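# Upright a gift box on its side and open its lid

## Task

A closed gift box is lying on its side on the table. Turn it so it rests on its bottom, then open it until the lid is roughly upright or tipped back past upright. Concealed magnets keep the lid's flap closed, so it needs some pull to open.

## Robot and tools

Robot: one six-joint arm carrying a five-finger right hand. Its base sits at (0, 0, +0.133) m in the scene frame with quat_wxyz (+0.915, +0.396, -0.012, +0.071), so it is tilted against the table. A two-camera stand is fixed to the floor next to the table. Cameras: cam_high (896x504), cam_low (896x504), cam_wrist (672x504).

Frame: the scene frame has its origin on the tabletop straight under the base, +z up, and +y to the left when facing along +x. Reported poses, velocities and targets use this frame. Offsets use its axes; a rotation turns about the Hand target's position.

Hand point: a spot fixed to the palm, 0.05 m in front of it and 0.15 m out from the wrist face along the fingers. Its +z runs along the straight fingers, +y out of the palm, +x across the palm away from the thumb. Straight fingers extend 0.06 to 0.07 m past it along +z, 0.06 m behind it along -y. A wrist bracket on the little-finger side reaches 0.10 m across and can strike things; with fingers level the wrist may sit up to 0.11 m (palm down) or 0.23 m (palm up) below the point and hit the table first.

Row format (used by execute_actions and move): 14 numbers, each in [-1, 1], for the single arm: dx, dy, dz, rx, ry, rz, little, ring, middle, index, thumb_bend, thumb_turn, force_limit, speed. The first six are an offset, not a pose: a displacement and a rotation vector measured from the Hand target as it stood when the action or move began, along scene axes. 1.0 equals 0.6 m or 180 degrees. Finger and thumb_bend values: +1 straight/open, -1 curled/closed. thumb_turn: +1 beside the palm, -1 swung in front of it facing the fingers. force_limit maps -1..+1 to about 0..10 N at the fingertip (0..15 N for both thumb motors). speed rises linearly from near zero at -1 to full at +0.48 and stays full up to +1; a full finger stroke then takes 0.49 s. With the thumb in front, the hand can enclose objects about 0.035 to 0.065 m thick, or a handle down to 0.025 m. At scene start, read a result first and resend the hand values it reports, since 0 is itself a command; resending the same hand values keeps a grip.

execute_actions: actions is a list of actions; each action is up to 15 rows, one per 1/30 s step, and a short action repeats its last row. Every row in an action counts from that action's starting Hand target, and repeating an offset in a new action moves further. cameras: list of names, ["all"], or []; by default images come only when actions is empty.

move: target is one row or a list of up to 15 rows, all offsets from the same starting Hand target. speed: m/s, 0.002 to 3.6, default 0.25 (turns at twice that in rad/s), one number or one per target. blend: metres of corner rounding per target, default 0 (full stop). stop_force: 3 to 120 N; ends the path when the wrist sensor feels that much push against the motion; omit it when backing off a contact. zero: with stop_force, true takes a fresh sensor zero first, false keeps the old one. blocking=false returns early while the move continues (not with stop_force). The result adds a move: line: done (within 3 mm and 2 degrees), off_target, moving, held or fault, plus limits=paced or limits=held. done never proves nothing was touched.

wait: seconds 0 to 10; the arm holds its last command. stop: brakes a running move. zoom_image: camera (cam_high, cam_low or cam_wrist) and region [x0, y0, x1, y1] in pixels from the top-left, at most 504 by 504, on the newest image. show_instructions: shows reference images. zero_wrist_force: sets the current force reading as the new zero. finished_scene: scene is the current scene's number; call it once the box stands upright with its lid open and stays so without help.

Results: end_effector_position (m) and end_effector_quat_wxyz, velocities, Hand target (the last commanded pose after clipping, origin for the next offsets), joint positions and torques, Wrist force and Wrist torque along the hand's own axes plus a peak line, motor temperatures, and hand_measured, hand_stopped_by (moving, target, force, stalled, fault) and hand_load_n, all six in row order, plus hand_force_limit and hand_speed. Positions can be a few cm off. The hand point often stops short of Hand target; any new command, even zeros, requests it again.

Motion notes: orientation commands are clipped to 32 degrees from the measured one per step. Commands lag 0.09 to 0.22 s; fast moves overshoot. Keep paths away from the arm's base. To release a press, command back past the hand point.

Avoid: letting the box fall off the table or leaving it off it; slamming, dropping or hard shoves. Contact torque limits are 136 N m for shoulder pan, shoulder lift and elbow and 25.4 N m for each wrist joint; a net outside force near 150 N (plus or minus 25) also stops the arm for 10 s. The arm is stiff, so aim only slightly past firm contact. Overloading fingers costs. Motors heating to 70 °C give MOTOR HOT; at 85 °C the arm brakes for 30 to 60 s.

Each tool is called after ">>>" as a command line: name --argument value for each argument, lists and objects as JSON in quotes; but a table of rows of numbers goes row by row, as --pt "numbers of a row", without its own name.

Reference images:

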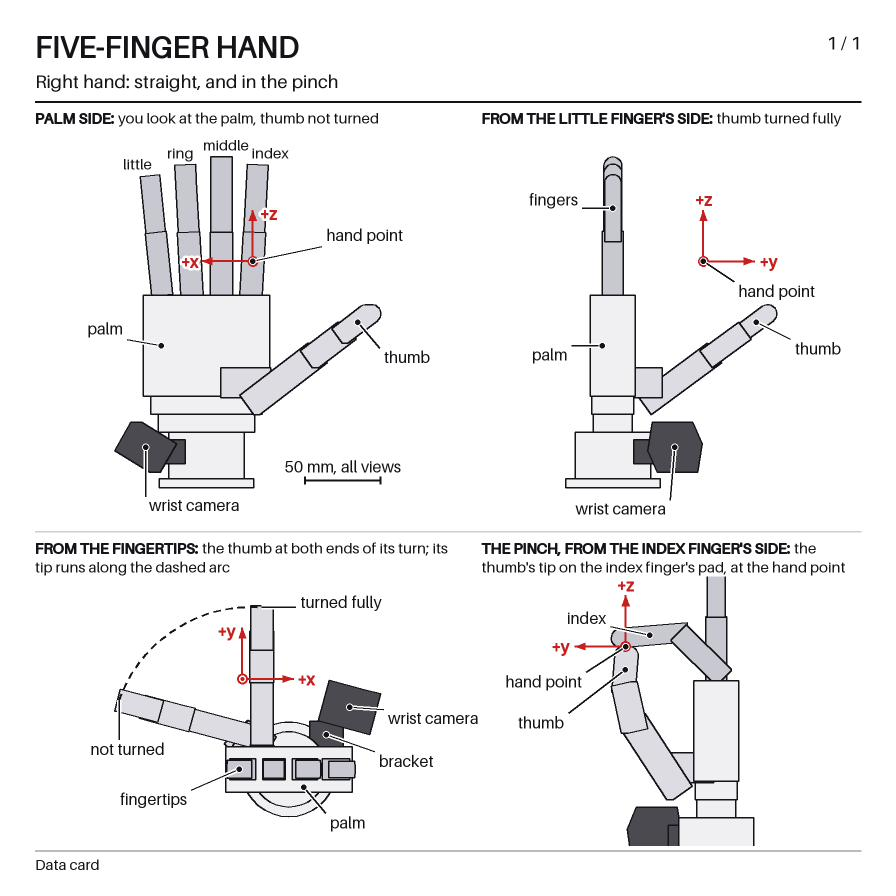

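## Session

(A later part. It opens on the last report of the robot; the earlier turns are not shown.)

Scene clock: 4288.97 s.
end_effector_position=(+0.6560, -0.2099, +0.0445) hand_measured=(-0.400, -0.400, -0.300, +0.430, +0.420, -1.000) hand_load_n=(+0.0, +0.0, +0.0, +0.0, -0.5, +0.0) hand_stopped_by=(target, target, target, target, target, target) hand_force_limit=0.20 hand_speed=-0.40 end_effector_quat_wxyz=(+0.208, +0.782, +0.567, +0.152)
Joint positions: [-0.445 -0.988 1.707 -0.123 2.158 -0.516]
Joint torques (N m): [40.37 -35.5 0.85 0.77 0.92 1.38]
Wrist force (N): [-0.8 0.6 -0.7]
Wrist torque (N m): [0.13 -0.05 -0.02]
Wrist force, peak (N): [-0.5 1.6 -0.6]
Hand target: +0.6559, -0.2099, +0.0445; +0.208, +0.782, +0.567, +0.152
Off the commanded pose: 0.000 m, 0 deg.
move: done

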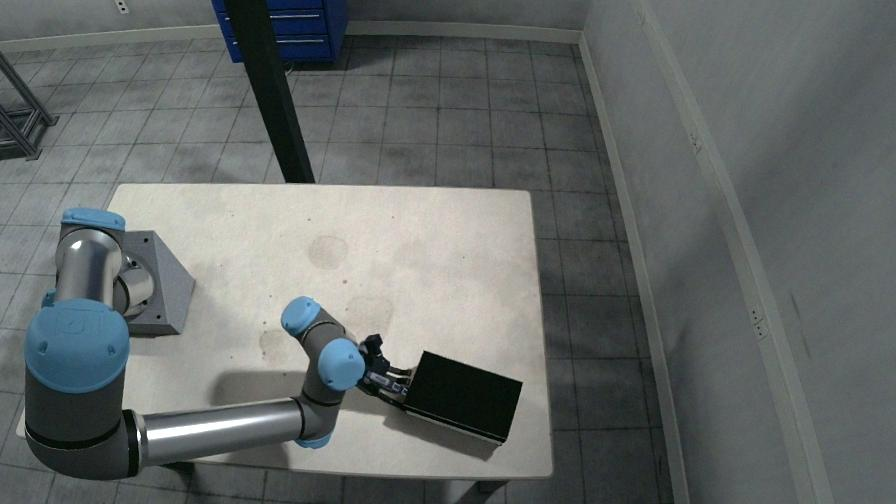

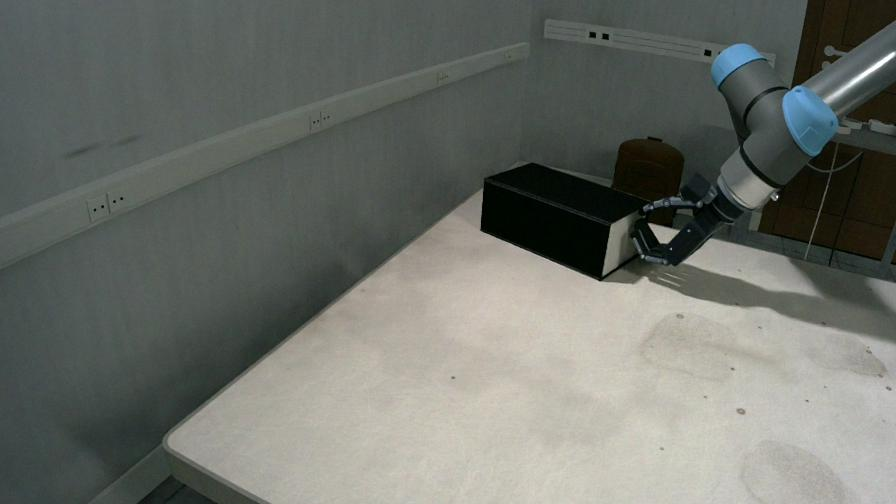

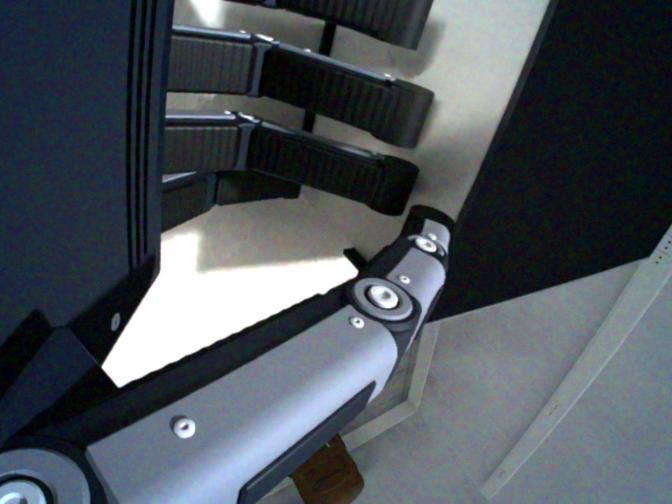

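>>> move --target '[0.0048, -0.0015, 0, 0, 0, 0, -0.4, -0.4, -0.3, 0.43, 0.42, -1, 0.2, -0.4]' --speed 0.01 --stop_force 3 --cameras '["cam_low", "cam_wrist", "cam_high"]'

>>> zoom_image --camera "cam_wrist" --region '[370, 170, 490, 290]'

>>> zoom_image --camera "cam_high" --region '[370, 340, 450, 430]'

>>> zoom_image --camera "cam_low" --region '[580, 170, 740, 300]'

Scene clock: 4295.27 s.
end_effector_position=(+0.6588, -0.2108, +0.0445) hand_measured=(-0.400, -0.400, -0.300, +0.430, +0.420, -1.000) hand_load_n=(+0.0, +0.0, +0.0, +0.0, -0.5, +0.0) hand_stopped_by=(target, target, target, target, target, target) hand_force_limit=0.20 hand_speed=-0.40 end_effector_quat_wxyz=(+0.208, +0.782, +0.567, +0.152)
Joint positions: [-0.444 -0.984 1.697 -0.117 2.159 -0.515]
Joint torques (N m): [39.86 -40.64 1.72 -1.21 0.81 1.25]
Wrist force (N): [-0.8 0.6 -0.2]
Wrist torque (N m): [0.06 -0.06 -0.04]
Wrist force, peak (N): [-1.0 1.1 -0.5]
Hand target: +0.6588, -0.2108, +0.0445; +0.208, +0.782, +0.567, +0.152
Off the commanded pose: 0.000 m, 0 deg.
move: done

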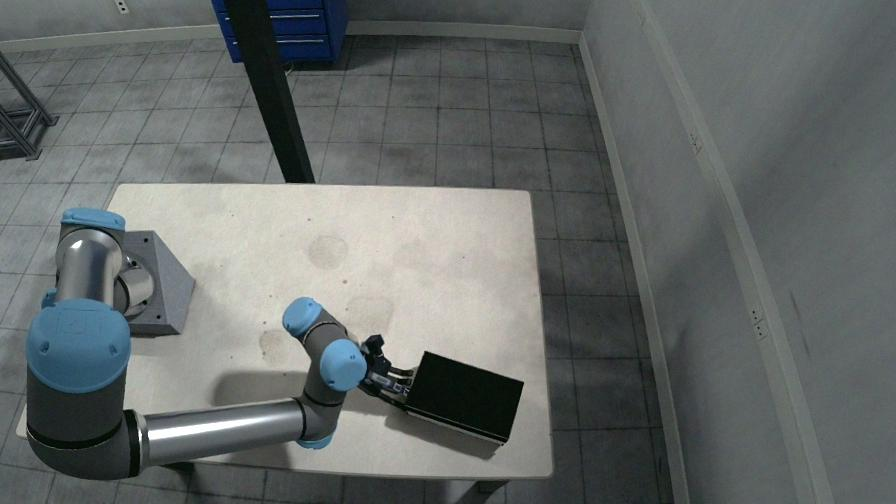

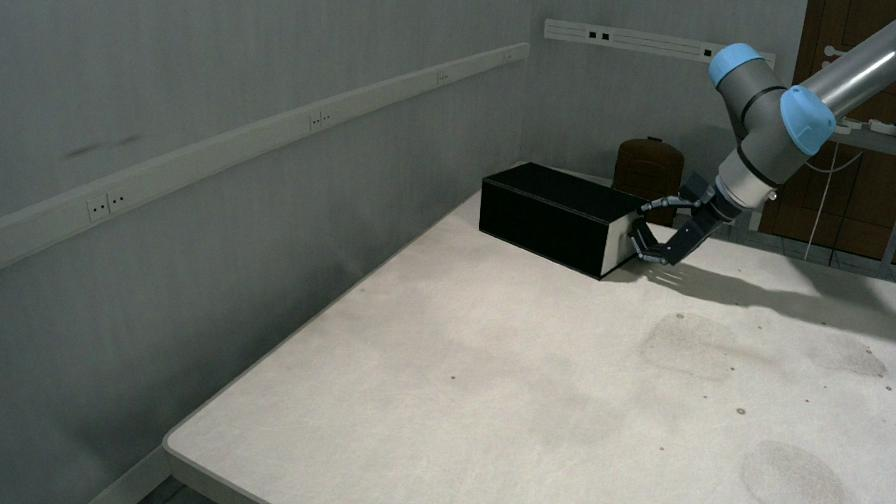

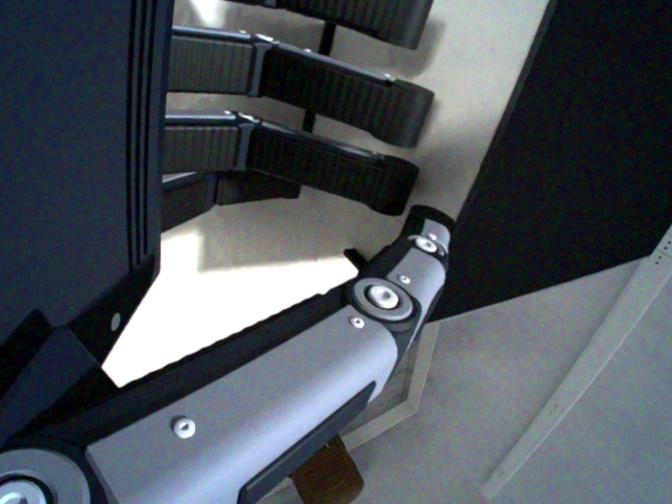

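Scaled by 4.200 from the camera's 672x504 image, which has a finer 960x720 frame.

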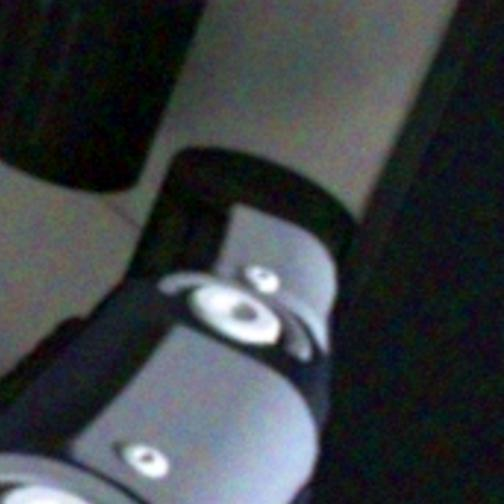

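Scaled by 5.600 from the camera's 896x504 image, which has a finer 1280x720 frame.

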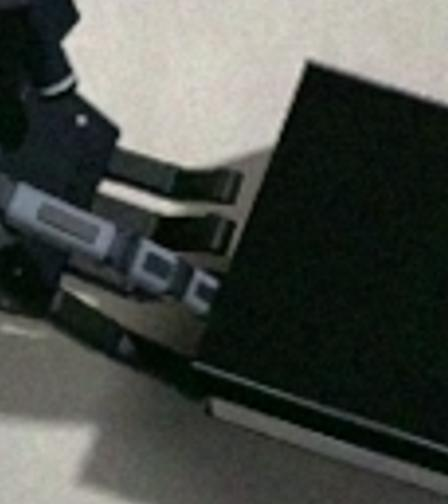

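Scaled by 3.150 from the camera's 896x504 image, which has a finer 1280x720 frame.

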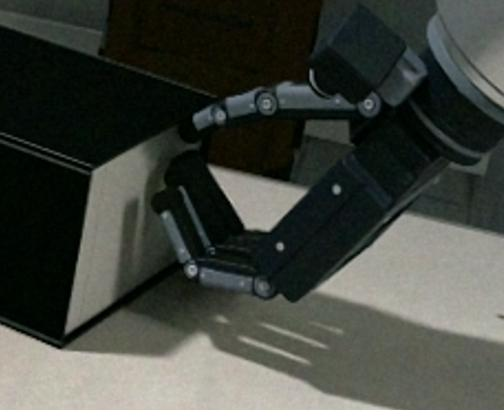

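>>> move --target '[0, 0, 0.005, 0, 0, 0, -0.4, -0.4, -0.3, 0.43, 0.42, -1, 0.2, -0.4]' --speed 0.01

>>> move --target '[0, 0, 0.0034, 0, 0, 0, -0.4, -0.4, -0.3, 0.43, 0.42, -1, 0.2, -0.4]' --speed 0.01 --cameras '["cam_low", "cam_wrist", "cam_high"]'

>>> zoom_image --camera "cam_wrist" --region '[370, 170, 490, 290]'

>>> zoom_image --camera "cam_high" --region '[370, 340, 450, 430]'

>>> zoom_image --camera "cam_low" --region '[580, 170, 740, 300]'

Scene clock: 4326.77 s.
end_effector_position=(+0.6588, -0.2108, +0.0476) hand_measured=(-0.400, -0.400, -0.300, +0.430, +0.420, -1.000) hand_load_n=(+0.0, +0.0, +0.0, +0.0, -1.0, +0.0) hand_stopped_by=(target, target, target, target, target, target) hand_force_limit=0.20 hand_speed=-0.40 end_effector_quat_wxyz=(+0.208, +0.782, +0.567, +0.152)
Joint positions: [-0.44 -0.987 1.696 -0.111 2.162 -0.513]
Joint torques (N m): [35.84 -38.06 -9.19 1.95 0.48 1.03]
Wrist force (N): [-0.6 0.6 0.2]
Wrist torque (N m): [0.13 -0.08 -0.02]
Wrist force, peak (N): [-0.9 1.4 -0.4]
Hand target: +0.6588, -0.2108, +0.0475; +0.208, +0.782, +0.567, +0.152
Off the commanded pose: 0.000 m, 0 deg.
move: done

Scene clock: 4327.47 s.
end_effector_position=(+0.6588, -0.2108, +0.0496) hand_measured=(-0.400, -0.400, -0.300, +0.430, +0.420, -1.000) hand_load_n=(+0.0, +0.0, +0.0, +0.0, -0.5, +0.0) hand_stopped_by=(target, target, target, target, target, target) hand_force_limit=0.20 hand_speed=-0.40 end_effector_quat_wxyz=(+0.208, +0.782, +0.567, +0.152)
Joint positions: [-0.437 -0.989 1.695 -0.107 2.165 -0.511]
Joint torques (N m): [37.04 -39.49 -10.33 2.27 0.6 1.2]
Wrist force (N): [-0.3 1.0 -0.6]
Wrist torque (N m): [0.11 -0.10 0.01]
Wrist force, peak (N): [-0.8 0.8 0.4]
Hand target: +0.6588, -0.2108, +0.0496; +0.208, +0.782, +0.567, +0.152
Off the commanded pose: 0.000 m, 0 deg.
move: done

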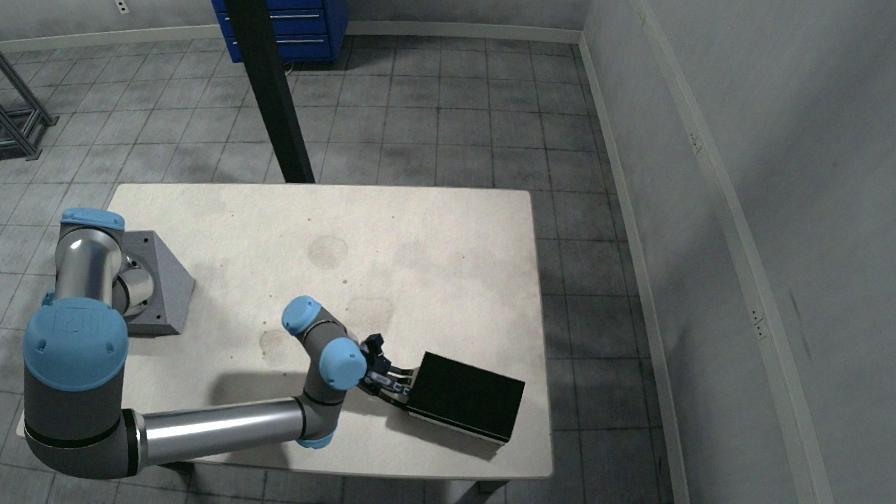

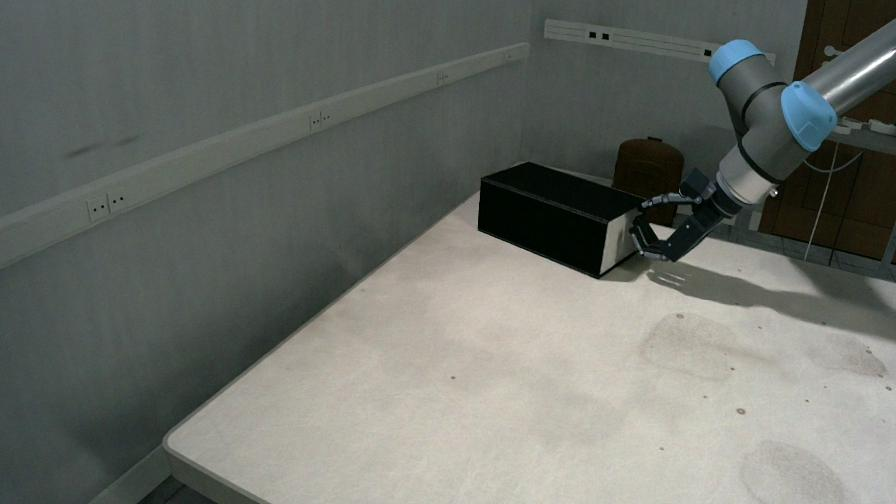

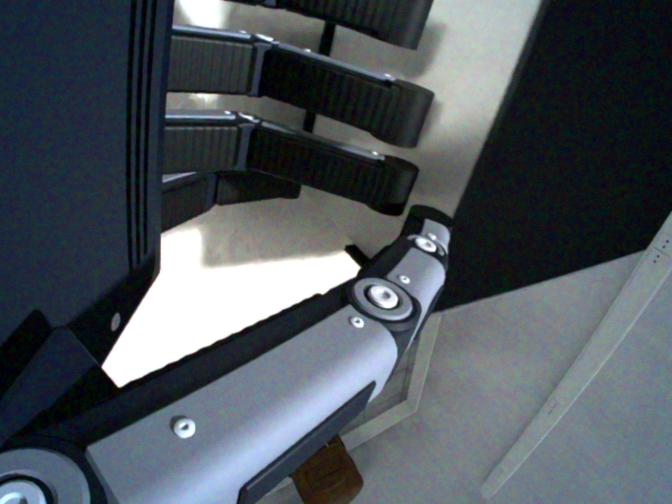

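Scaled by 4.200 from the camera's 672x504 image, which has a finer 960x720 frame.

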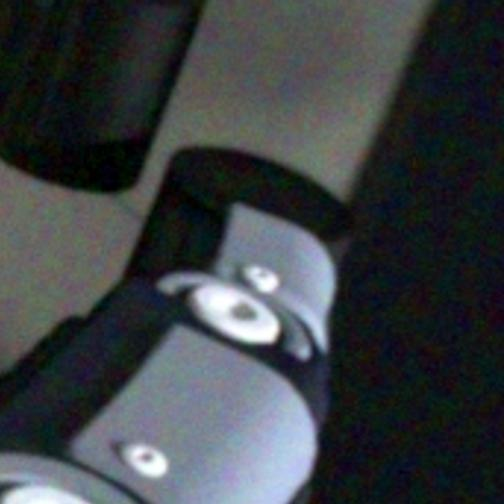

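Scaled by 5.600 from the camera's 896x504 image, which has a finer 1280x720 frame.

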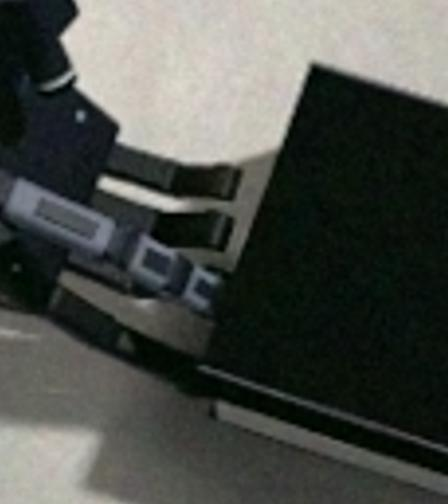

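Scaled by 3.150 from the camera's 896x504 image, which has a finer 1280x720 frame.

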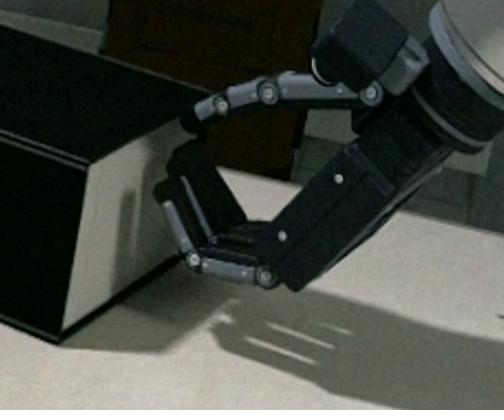

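>>> move --pt "0 0 -0.008 0 0 0 -0.4 -0.4 -0.3 0.43 0.42 -1 0.2 -0.4" --pt "-0.095 0.0308 -0.004 0 0 0 -0.4 -0.4 -0.3 0.43 0.42 -1 0.2 -0.4" --pt "-0.165 0.02 0.34 0.2709 -0.0608 -0.265 -0.4 -0.4 -0.3 0.43 0.42 -1 0.2 -0.4" --speed '[0.02, 0.1, 0.25]' --cameras '["cam_high"]'

Scene clock: 4432.13 s.
end_effector_position=(+0.5598, -0.1988, +0.2536) hand_measured=(-0.400, -0.400, -0.300, +0.430, +0.420, -1.000) hand_load_n=(+0.0, +0.0, +0.0, +0.0, +0.0, +0.0) hand_stopped_by=(target, target, target, target, target, target) hand_force_limit=0.20 hand_speed=-0.40 end_effector_quat_wxyz=(-0.031, +0.936, +0.082, +0.341)
Joint positions: [-0.151 -1.333 1.697 0.363 2.062 0.874]
Joint torques (N m): [18.08 -15.87 -3.45 -2 0.95 0.88]
Wrist force (N): [-0.5 0.8 -0.7]
Wrist torque (N m): [0.11 -0.02 0.18]
Wrist force, peak (N): [-1.1 2.3 0.2]
Hand target: +0.5598, -0.1988, +0.2536; -0.031, +0.936, +0.082, +0.341
Off the commanded pose: 0.000 m, 0 deg.
move: done
Images, in order (width x height): cam_high 896x504.

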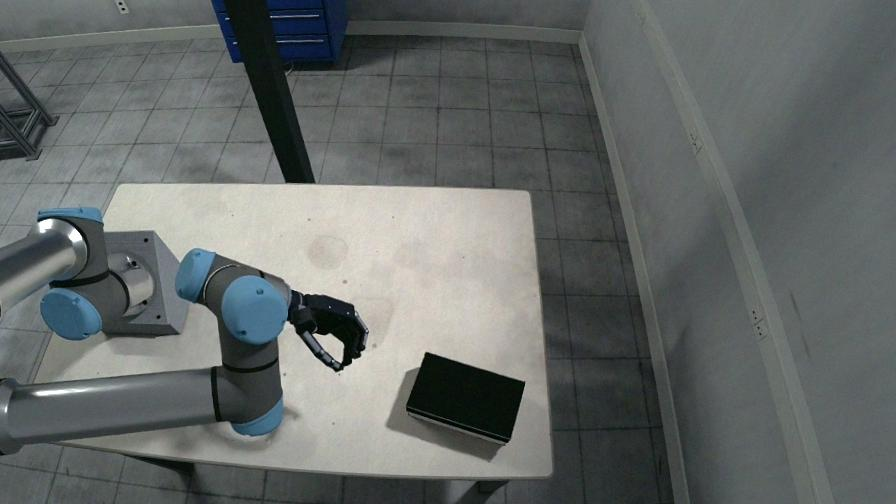

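>>> move --pt "0 0 0 0 0 0 -0.3 -0.3 -0.2 0.8 0.42 0.5 0.2 -0.1" --pt "0 0 0 0 0 0 -0.5 -0.5 -0.5 1 -0.7 0.4 0.2 -0.1" --speed 0.1

>>> move --target '[0.0, -0.035, -0.06, 0.3376, 0.0778, -0.2545, -0.5, -0.5, -0.5, 1, -0.7, 0.4, 0.2, -0.1]' --speed 0.25 --cameras '["all"]'

Scene clock: 4518.67 s.
end_effector_position=(+0.5598, -0.1988, +0.2536) hand_measured=(-0.500, -0.500, -0.500, +1.000, -0.700, +0.400) hand_load_n=(+0.0, +0.0, +0.0, +0.0, +0.0, +0.0) hand_stopped_by=(target, target, target, target, target, target) hand_force_limit=0.20 hand_speed=-0.10 end_effector_quat_wxyz=(-0.031, +0.936, +0.082, +0.341)
Joint positions: [-0.151 -1.333 1.697 0.363 2.062 0.874]
Joint torques (N m): [21.59 -15.82 -13.83 2.23 -0.49 0.61]
Wrist force (N): [-0.7 0.6 -0.6]
Wrist torque (N m): [0.08 0.00 0.15]
Wrist force, peak (N): [-0.7 1.2 -0.7]
Hand target: +0.5598, -0.1988, +0.2536; -0.031, +0.936, +0.082, +0.341
Off the commanded pose: 0.000 m, 0 deg.
move: done

Scene clock: 4521.87 s.
end_effector_position=(+0.5598, -0.2199, +0.2176) hand_measured=(-0.500, -0.500, -0.500, +1.000, -0.700, +0.400) hand_load_n=(+0.0, +0.0, +0.0, +0.0, +0.0, +0.0) hand_stopped_by=(target, target, target, target, target, target) hand_force_limit=0.20 hand_speed=-0.10 end_effector_quat_wxyz=(-0.366, +0.784, -0.454, +0.212)
Joint positions: [-0.481 -1.365 1.509 0.625 1.532 1.985]
Joint torques (N m): [27.81 -22.43 -7.92 -1.22 -0.66 0.56]
Wrist force (N): [-1.4 0.9 -0.5]
Wrist torque (N m): [0.16 0.07 0.30]
Wrist force, peak (N): [-1.7 0.9 -0.2]
Hand target: +0.5598, -0.2198, +0.2176; -0.367, +0.784, -0.454, +0.212
Off the commanded pose: 0.000 m, 0 deg.
move: done

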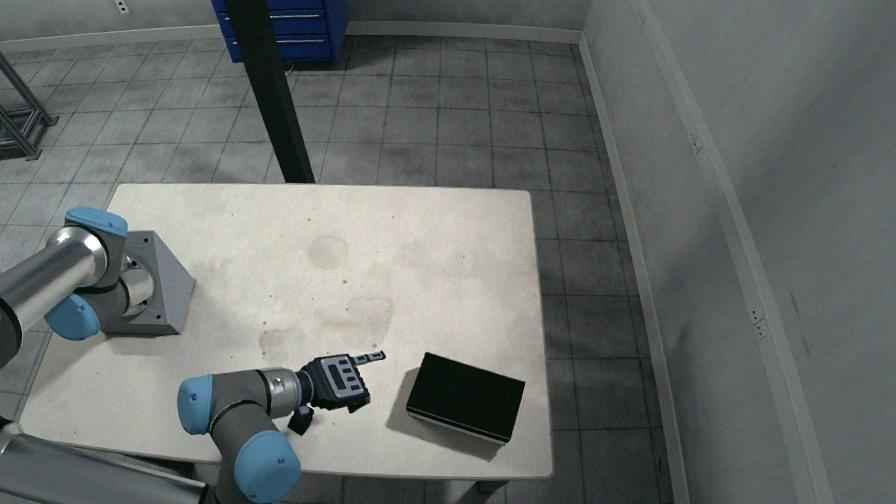

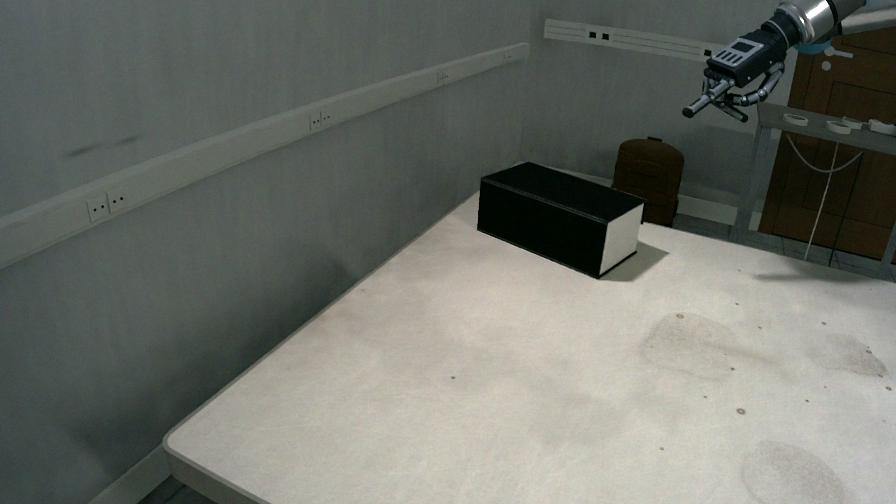

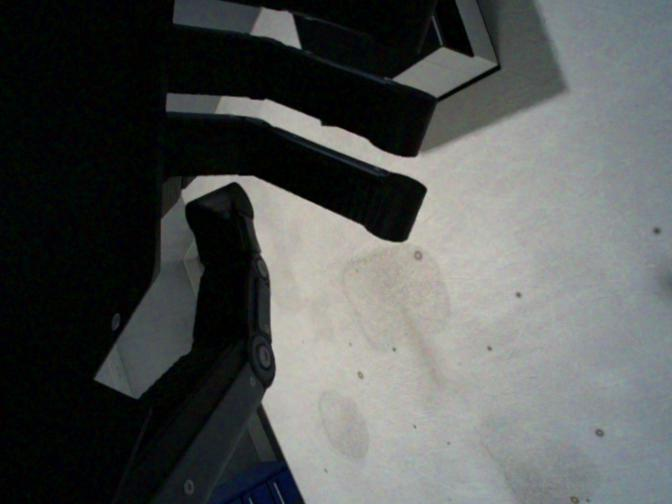

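>>> move --pt "0.0667 -0.1833 -0.1 0 0 0 -0.5 -0.5 -0.5 1 -0.7 0.4 0.2 -0.1" --pt "0.072 -0.1833 -0.304 0 0 0 -0.5 -0.5 -0.5 1 -0.7 0.4 0.2 -0.1" --speed 0.15 --blend 0.02 --cameras '["cam_high", "cam_low"]'

Scene clock: 4534.70 s.
end_effector_position=(+0.6030, -0.3298, +0.0352) hand_measured=(-0.500, -0.500, -0.500, +1.000, -0.700, +0.400) hand_load_n=(+0.0, +0.0, +0.0, +0.0, +0.0, +0.0) hand_stopped_by=(target, target, target, target, target, target) hand_force_limit=0.20 hand_speed=-0.10 end_effector_quat_wxyz=(-0.367, +0.784, -0.454, +0.212) end_effector_velocity=(-0.001, -0.001, +0.003) end_effector_angular_velocity=(-0.001, +0.001, -0.002)
Joint positions: [-0.833 -1.112 1.287 0.636 1.283 1.732]
Joint velocities: [0.002 -0.006 0 0.004 0.003 0.003]
Joint torques (N m): [38.41 -52.36 -12.91 3.95 0.29 1.22]
Wrist force (N): [-1.6 0.6 -0.4]
Wrist torque (N m): [0.11 0.08 0.18]
Wrist force, peak (N): [-1.7 1.8 1.0]
Hand target: +0.6030, -0.3298, +0.0352; -0.367, +0.784, -0.454, +0.212
Off the commanded pose: 0.000 m, 0 deg.
move: done
Images, in order (width x height): cam_high 896x504, cam_low 896x504.

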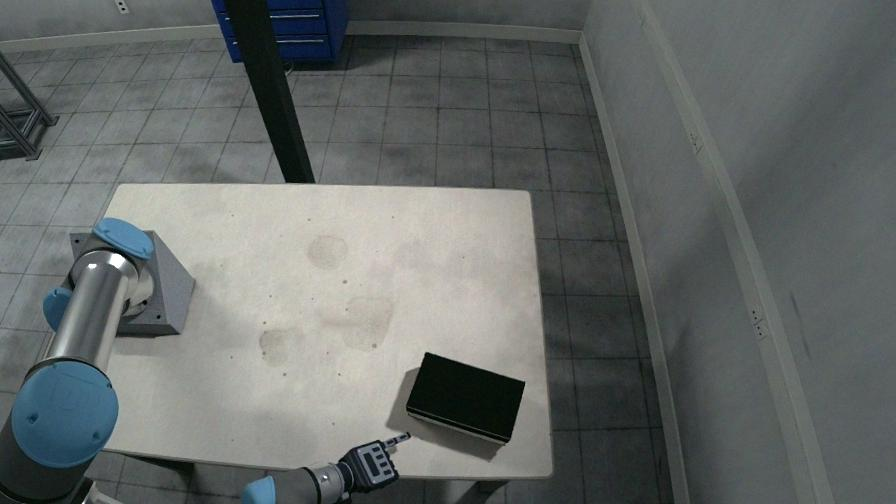

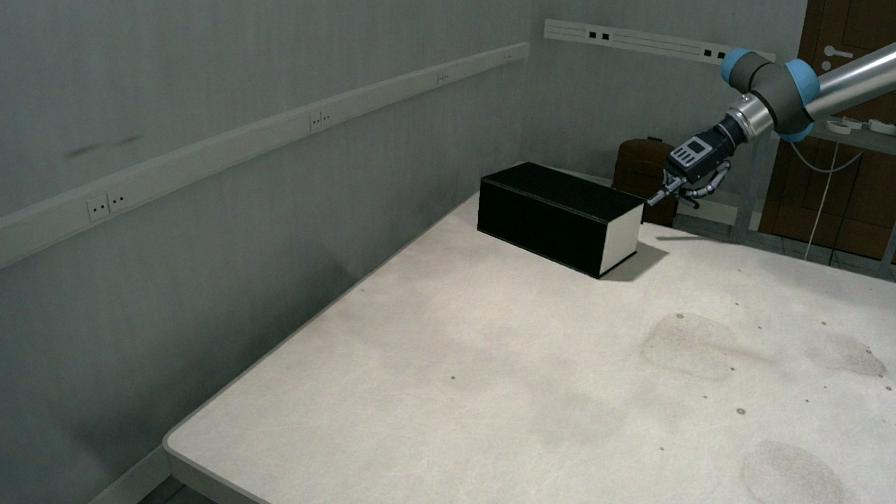

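>>> move --pt "0.025 0.0 0 0 0 0 -0.5 -0.5 -0.5 1 -0.7 0.4 0.2 -0.1" --pt "0.0233 0.0408 0 0 0 0 -0.5 -0.5 -0.5 1 -0.7 0.4 0.2 -0.1" --pt "0.0183 0.1125 0 0 0 0 -0.5 -0.5 -0.5 1 -0.7 0.4 0.2 -0.1" --speed 0.05 --blend 0.008 --cameras '["cam_high", "cam_low"]'

Scene clock: 4543.67 s.
end_effector_position=(+0.6140, -0.2623, +0.0352) hand_measured=(-0.500, -0.500, -0.500, +1.000, -0.700, +0.400) hand_load_n=(+0.0, +0.0, +0.0, +0.0, +0.0, +0.0) hand_stopped_by=(target, target, target, target, target, target) hand_force_limit=0.20 hand_speed=-0.10 end_effector_quat_wxyz=(-0.366, +0.784, -0.454, +0.212) end_effector_velocity=(+0.000, +0.000, +0.000) end_effector_angular_velocity=(+0.002, +0.001, +0.003)
Joint positions: [-0.743 -1.102 1.396 0.5 1.346 1.799]
Joint velocities: [-0.001 0.002 -0.003 0.006 -0.001 -0.001]
Joint torques (N m): [26.43 -45.28 -12.88 3.88 -2.94 -1.21]
Wrist force (N): [-1.5 1.2 -0.3]
Wrist torque (N m): [0.21 0.07 0.18]
Wrist force, peak (N): [-1.8 1.3 -0.5]
Hand target: +0.6140, -0.2623, +0.0352; -0.367, +0.784, -0.454, +0.212
Off the commanded pose: 0.000 m, 0 deg.
move: done; blend cut to 0.0075 m at target 1
Images, in order (width x height): cam_high 896x504, cam_low 896x504.

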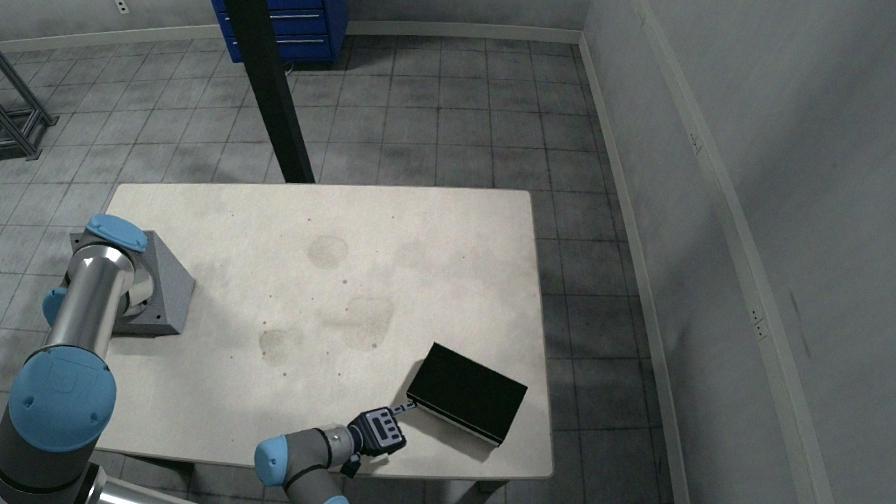

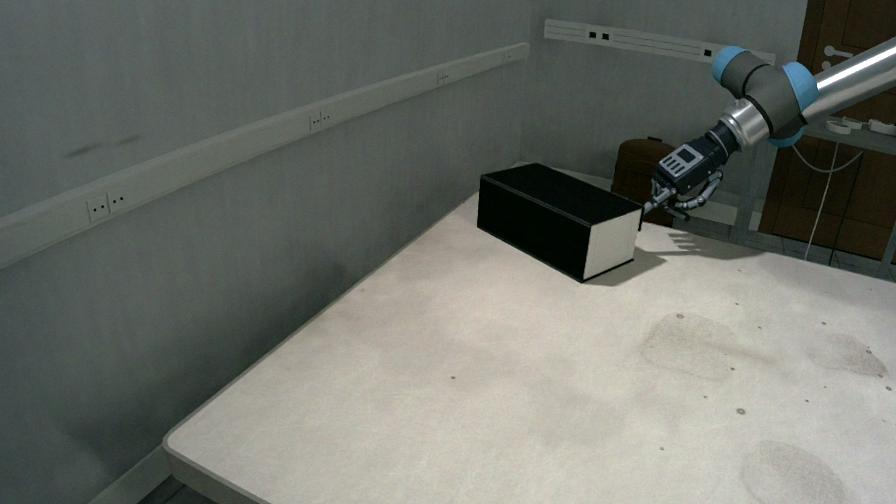

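>>> move --pt "0.0067 0.0525 0 0 0 0 -0.5 -0.5 -0.5 1 -0.7 0.4 0.2 -0.1" --pt "0.0283 0.11 0 0 0 0 -0.5 -0.5 -0.5 1 -0.7 0.4 0.2 -0.1" --speed 0.05 --blend 0.01 --cameras '["cam_high", "cam_low"]'

Scene clock: 4552.07 s.
end_effector_position=(+0.6310, -0.1961, +0.0351) hand_measured=(-0.500, -0.500, -0.500, +1.000, -0.700, +0.400) hand_load_n=(+0.0, +0.0, +0.0, +0.0, +0.0, +0.0) hand_stopped_by=(target, target, target, target, target, target) hand_force_limit=0.20 hand_speed=-0.10 end_effector_quat_wxyz=(-0.366, +0.784, -0.454, +0.212) end_effector_velocity=(-0.002, -0.002, +0.000) end_effector_angular_velocity=(+0.002, +0.001, +0.001)
Joint positions: [-0.646 -1.055 1.451 0.385 1.414 1.869]
Joint velocities: [-0.004 -0.003 0 0.005 -0.003 -0.002]
Joint torques (N m): [26.36 -46.72 -8.42 3.44 -3.18 -1.11]
Wrist force (N): [-1.4 1.1 -0.8]
Wrist torque (N m): [0.24 0.06 0.23]
Wrist force, peak (N): [-1.3 1.9 -0.7]
Hand target: +0.6310, -0.1963, +0.0352; -0.367, +0.784, -0.454, +0.212
Off the commanded pose: 0.000 m, 0 deg.
move: done
Images, in order (width x height): cam_high 896x504, cam_low 896x504.

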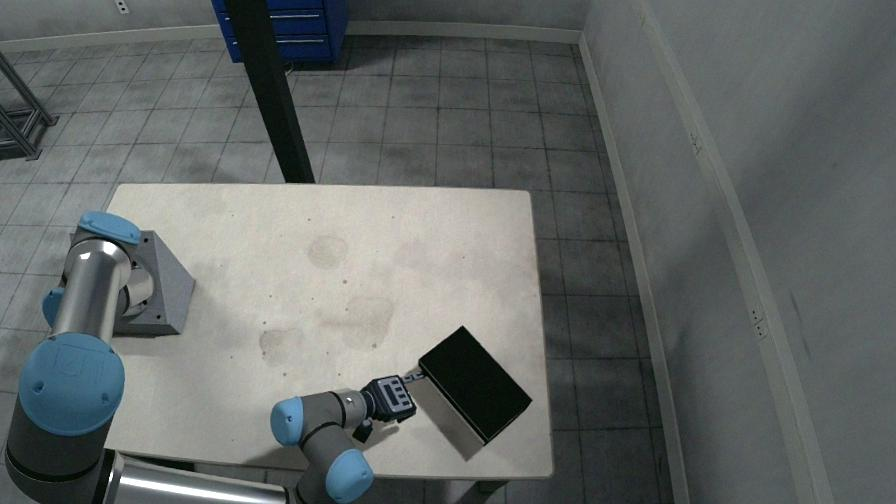

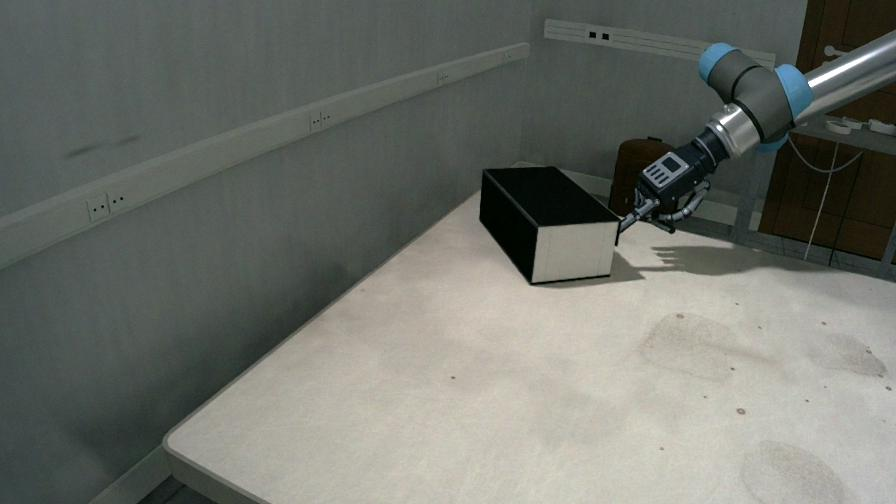

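>>> move --target '[0.0183, 0.03, 0, 0, 0, 0, -0.5, -0.5, -0.5, 1, -0.7, 0.4, 0.2, -0.1]' --speed 0.04 --cameras '["cam_high", "cam_low"]'

Scene clock: 4560.97 s.
end_effector_position=(+0.6421, -0.1782, +0.0351) hand_measured=(-0.500, -0.500, -0.500, +1.000, -0.700, +0.400) hand_load_n=(+0.0, +0.0, +0.0, +0.0, +0.0, +0.0) hand_stopped_by=(target, target, target, target, target, target) hand_force_limit=0.20 hand_speed=-0.10 end_effector_quat_wxyz=(-0.366, +0.784, -0.454, +0.212) end_effector_velocity=(-0.001, -0.003, +0.000) end_effector_angular_velocity=(-0.001, -0.001, -0.002)
Joint positions: [-0.614 -1.026 1.438 0.365 1.437 1.892]
Joint velocities: [-0.005 -0.003 0 0.001 -0.003 -0.003]
Joint torques (N m): [27.97 -48.23 -0.82 2.86 -3.2 -0.89]
Wrist force (N): [-1.3 1.2 0.0]
Wrist torque (N m): [0.20 0.03 0.23]
Wrist force, peak (N): [-1.5 1.7 -1.0]
Hand target: +0.6419, -0.1783, +0.0352; -0.367, +0.784, -0.454, +0.212
Off the commanded pose: 0.000 m, 0 deg.
move: done
Images, in order (width x height): cam_high 896x504, cam_low 896x504.

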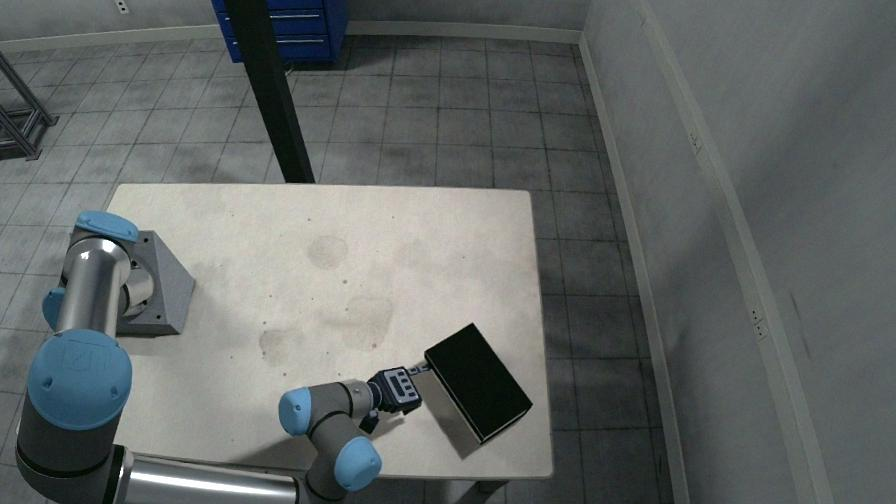

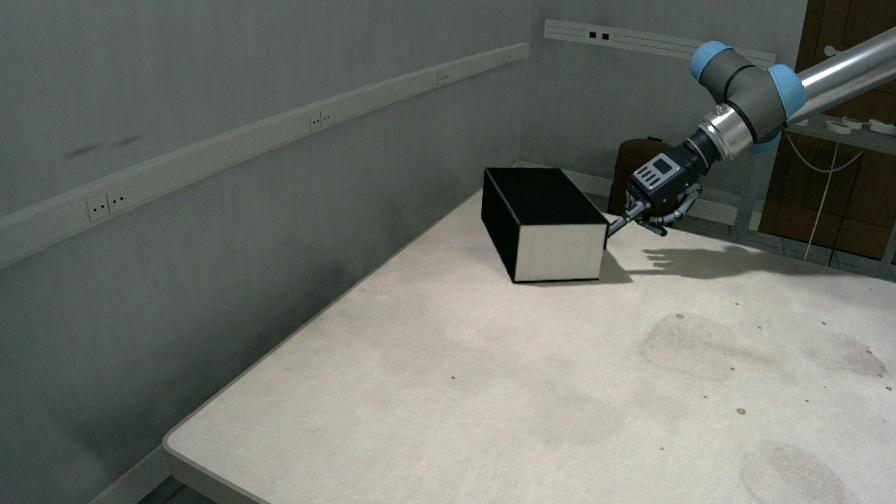

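>>> move --pt "-0.06 -0.04 0.05 0 0 0 -0.5 -0.5 -0.5 1 -0.7 0.4 0.2 -0.2" --pt "-0.05 0.05 0.3 0 0 0 -0.5 -0.5 -0.5 1 -0.7 0.4 0.2 -0.2" --pt "0.09 0.2133 0.25 -0.3278 -0.2287 0.3214 -0.2 -1 -1 0 -0.6 0.0 0.2 -0.2" --speed 0.2 --blend '[0.01, 0.04, 0]' --cameras '["all"]'

Scene clock: 4622.00 s.
end_effector_position=(+0.6959, -0.0503, +0.1852) hand_measured=(-0.200, -1.000, -1.000, +0.000, -0.600, +0.000) hand_load_n=(+0.0, +0.0, +0.0, +0.0, +0.0, +0.0) hand_stopped_by=(target, target, target, target, target, target) hand_force_limit=0.20 hand_speed=-0.20 end_effector_quat_wxyz=(-0.134, +0.849, +0.256, +0.442)
Joint positions: [-0.229 -1.013 1.568 0.219 1.613 0.552]
Joint torques (N m): [40.69 -39.92 -13.95 1.71 0.14 -1.32]
Wrist force (N): [-0.3 0.8 -0.4]
Wrist torque (N m): [0.08 -0.02 0.06]
Wrist force, peak (N): [-1.0 2.9 -1.4]
Hand target: +0.6959, -0.0503, +0.1852; -0.134, +0.849, +0.256, +0.442
Off the commanded pose: 0.000 m, 0 deg.
move: done

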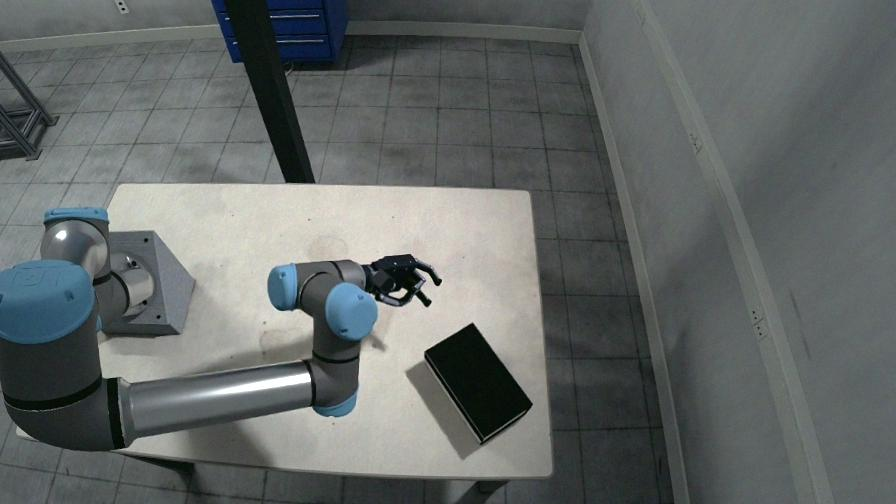

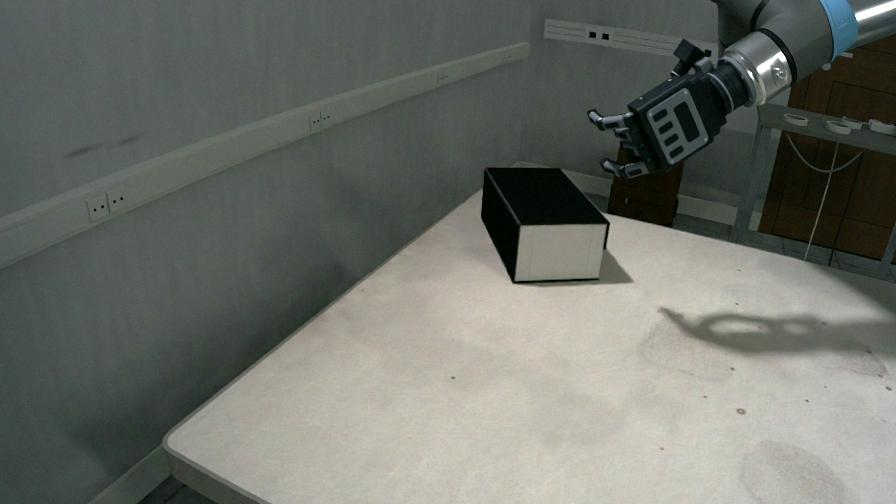

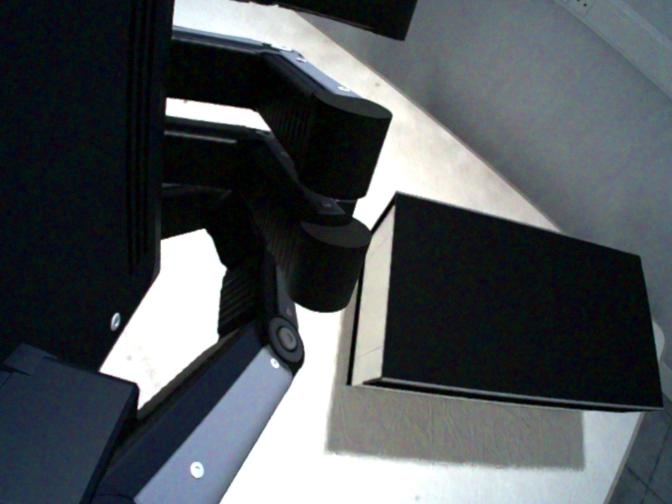

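>>> zoom_image --camera "cam_low" --region '[460, 20, 760, 300]'

Scaled by 1.680 from the camera's 896x504 image, which has a finer 1280x720 frame.

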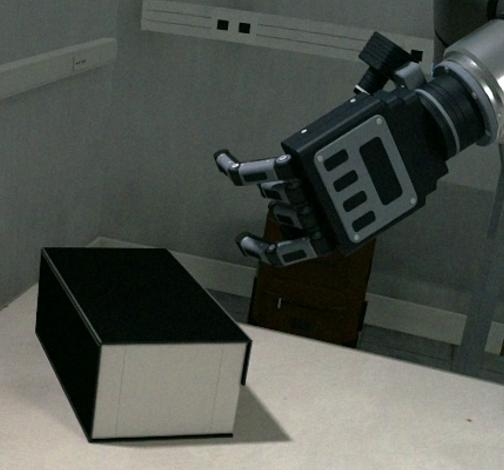

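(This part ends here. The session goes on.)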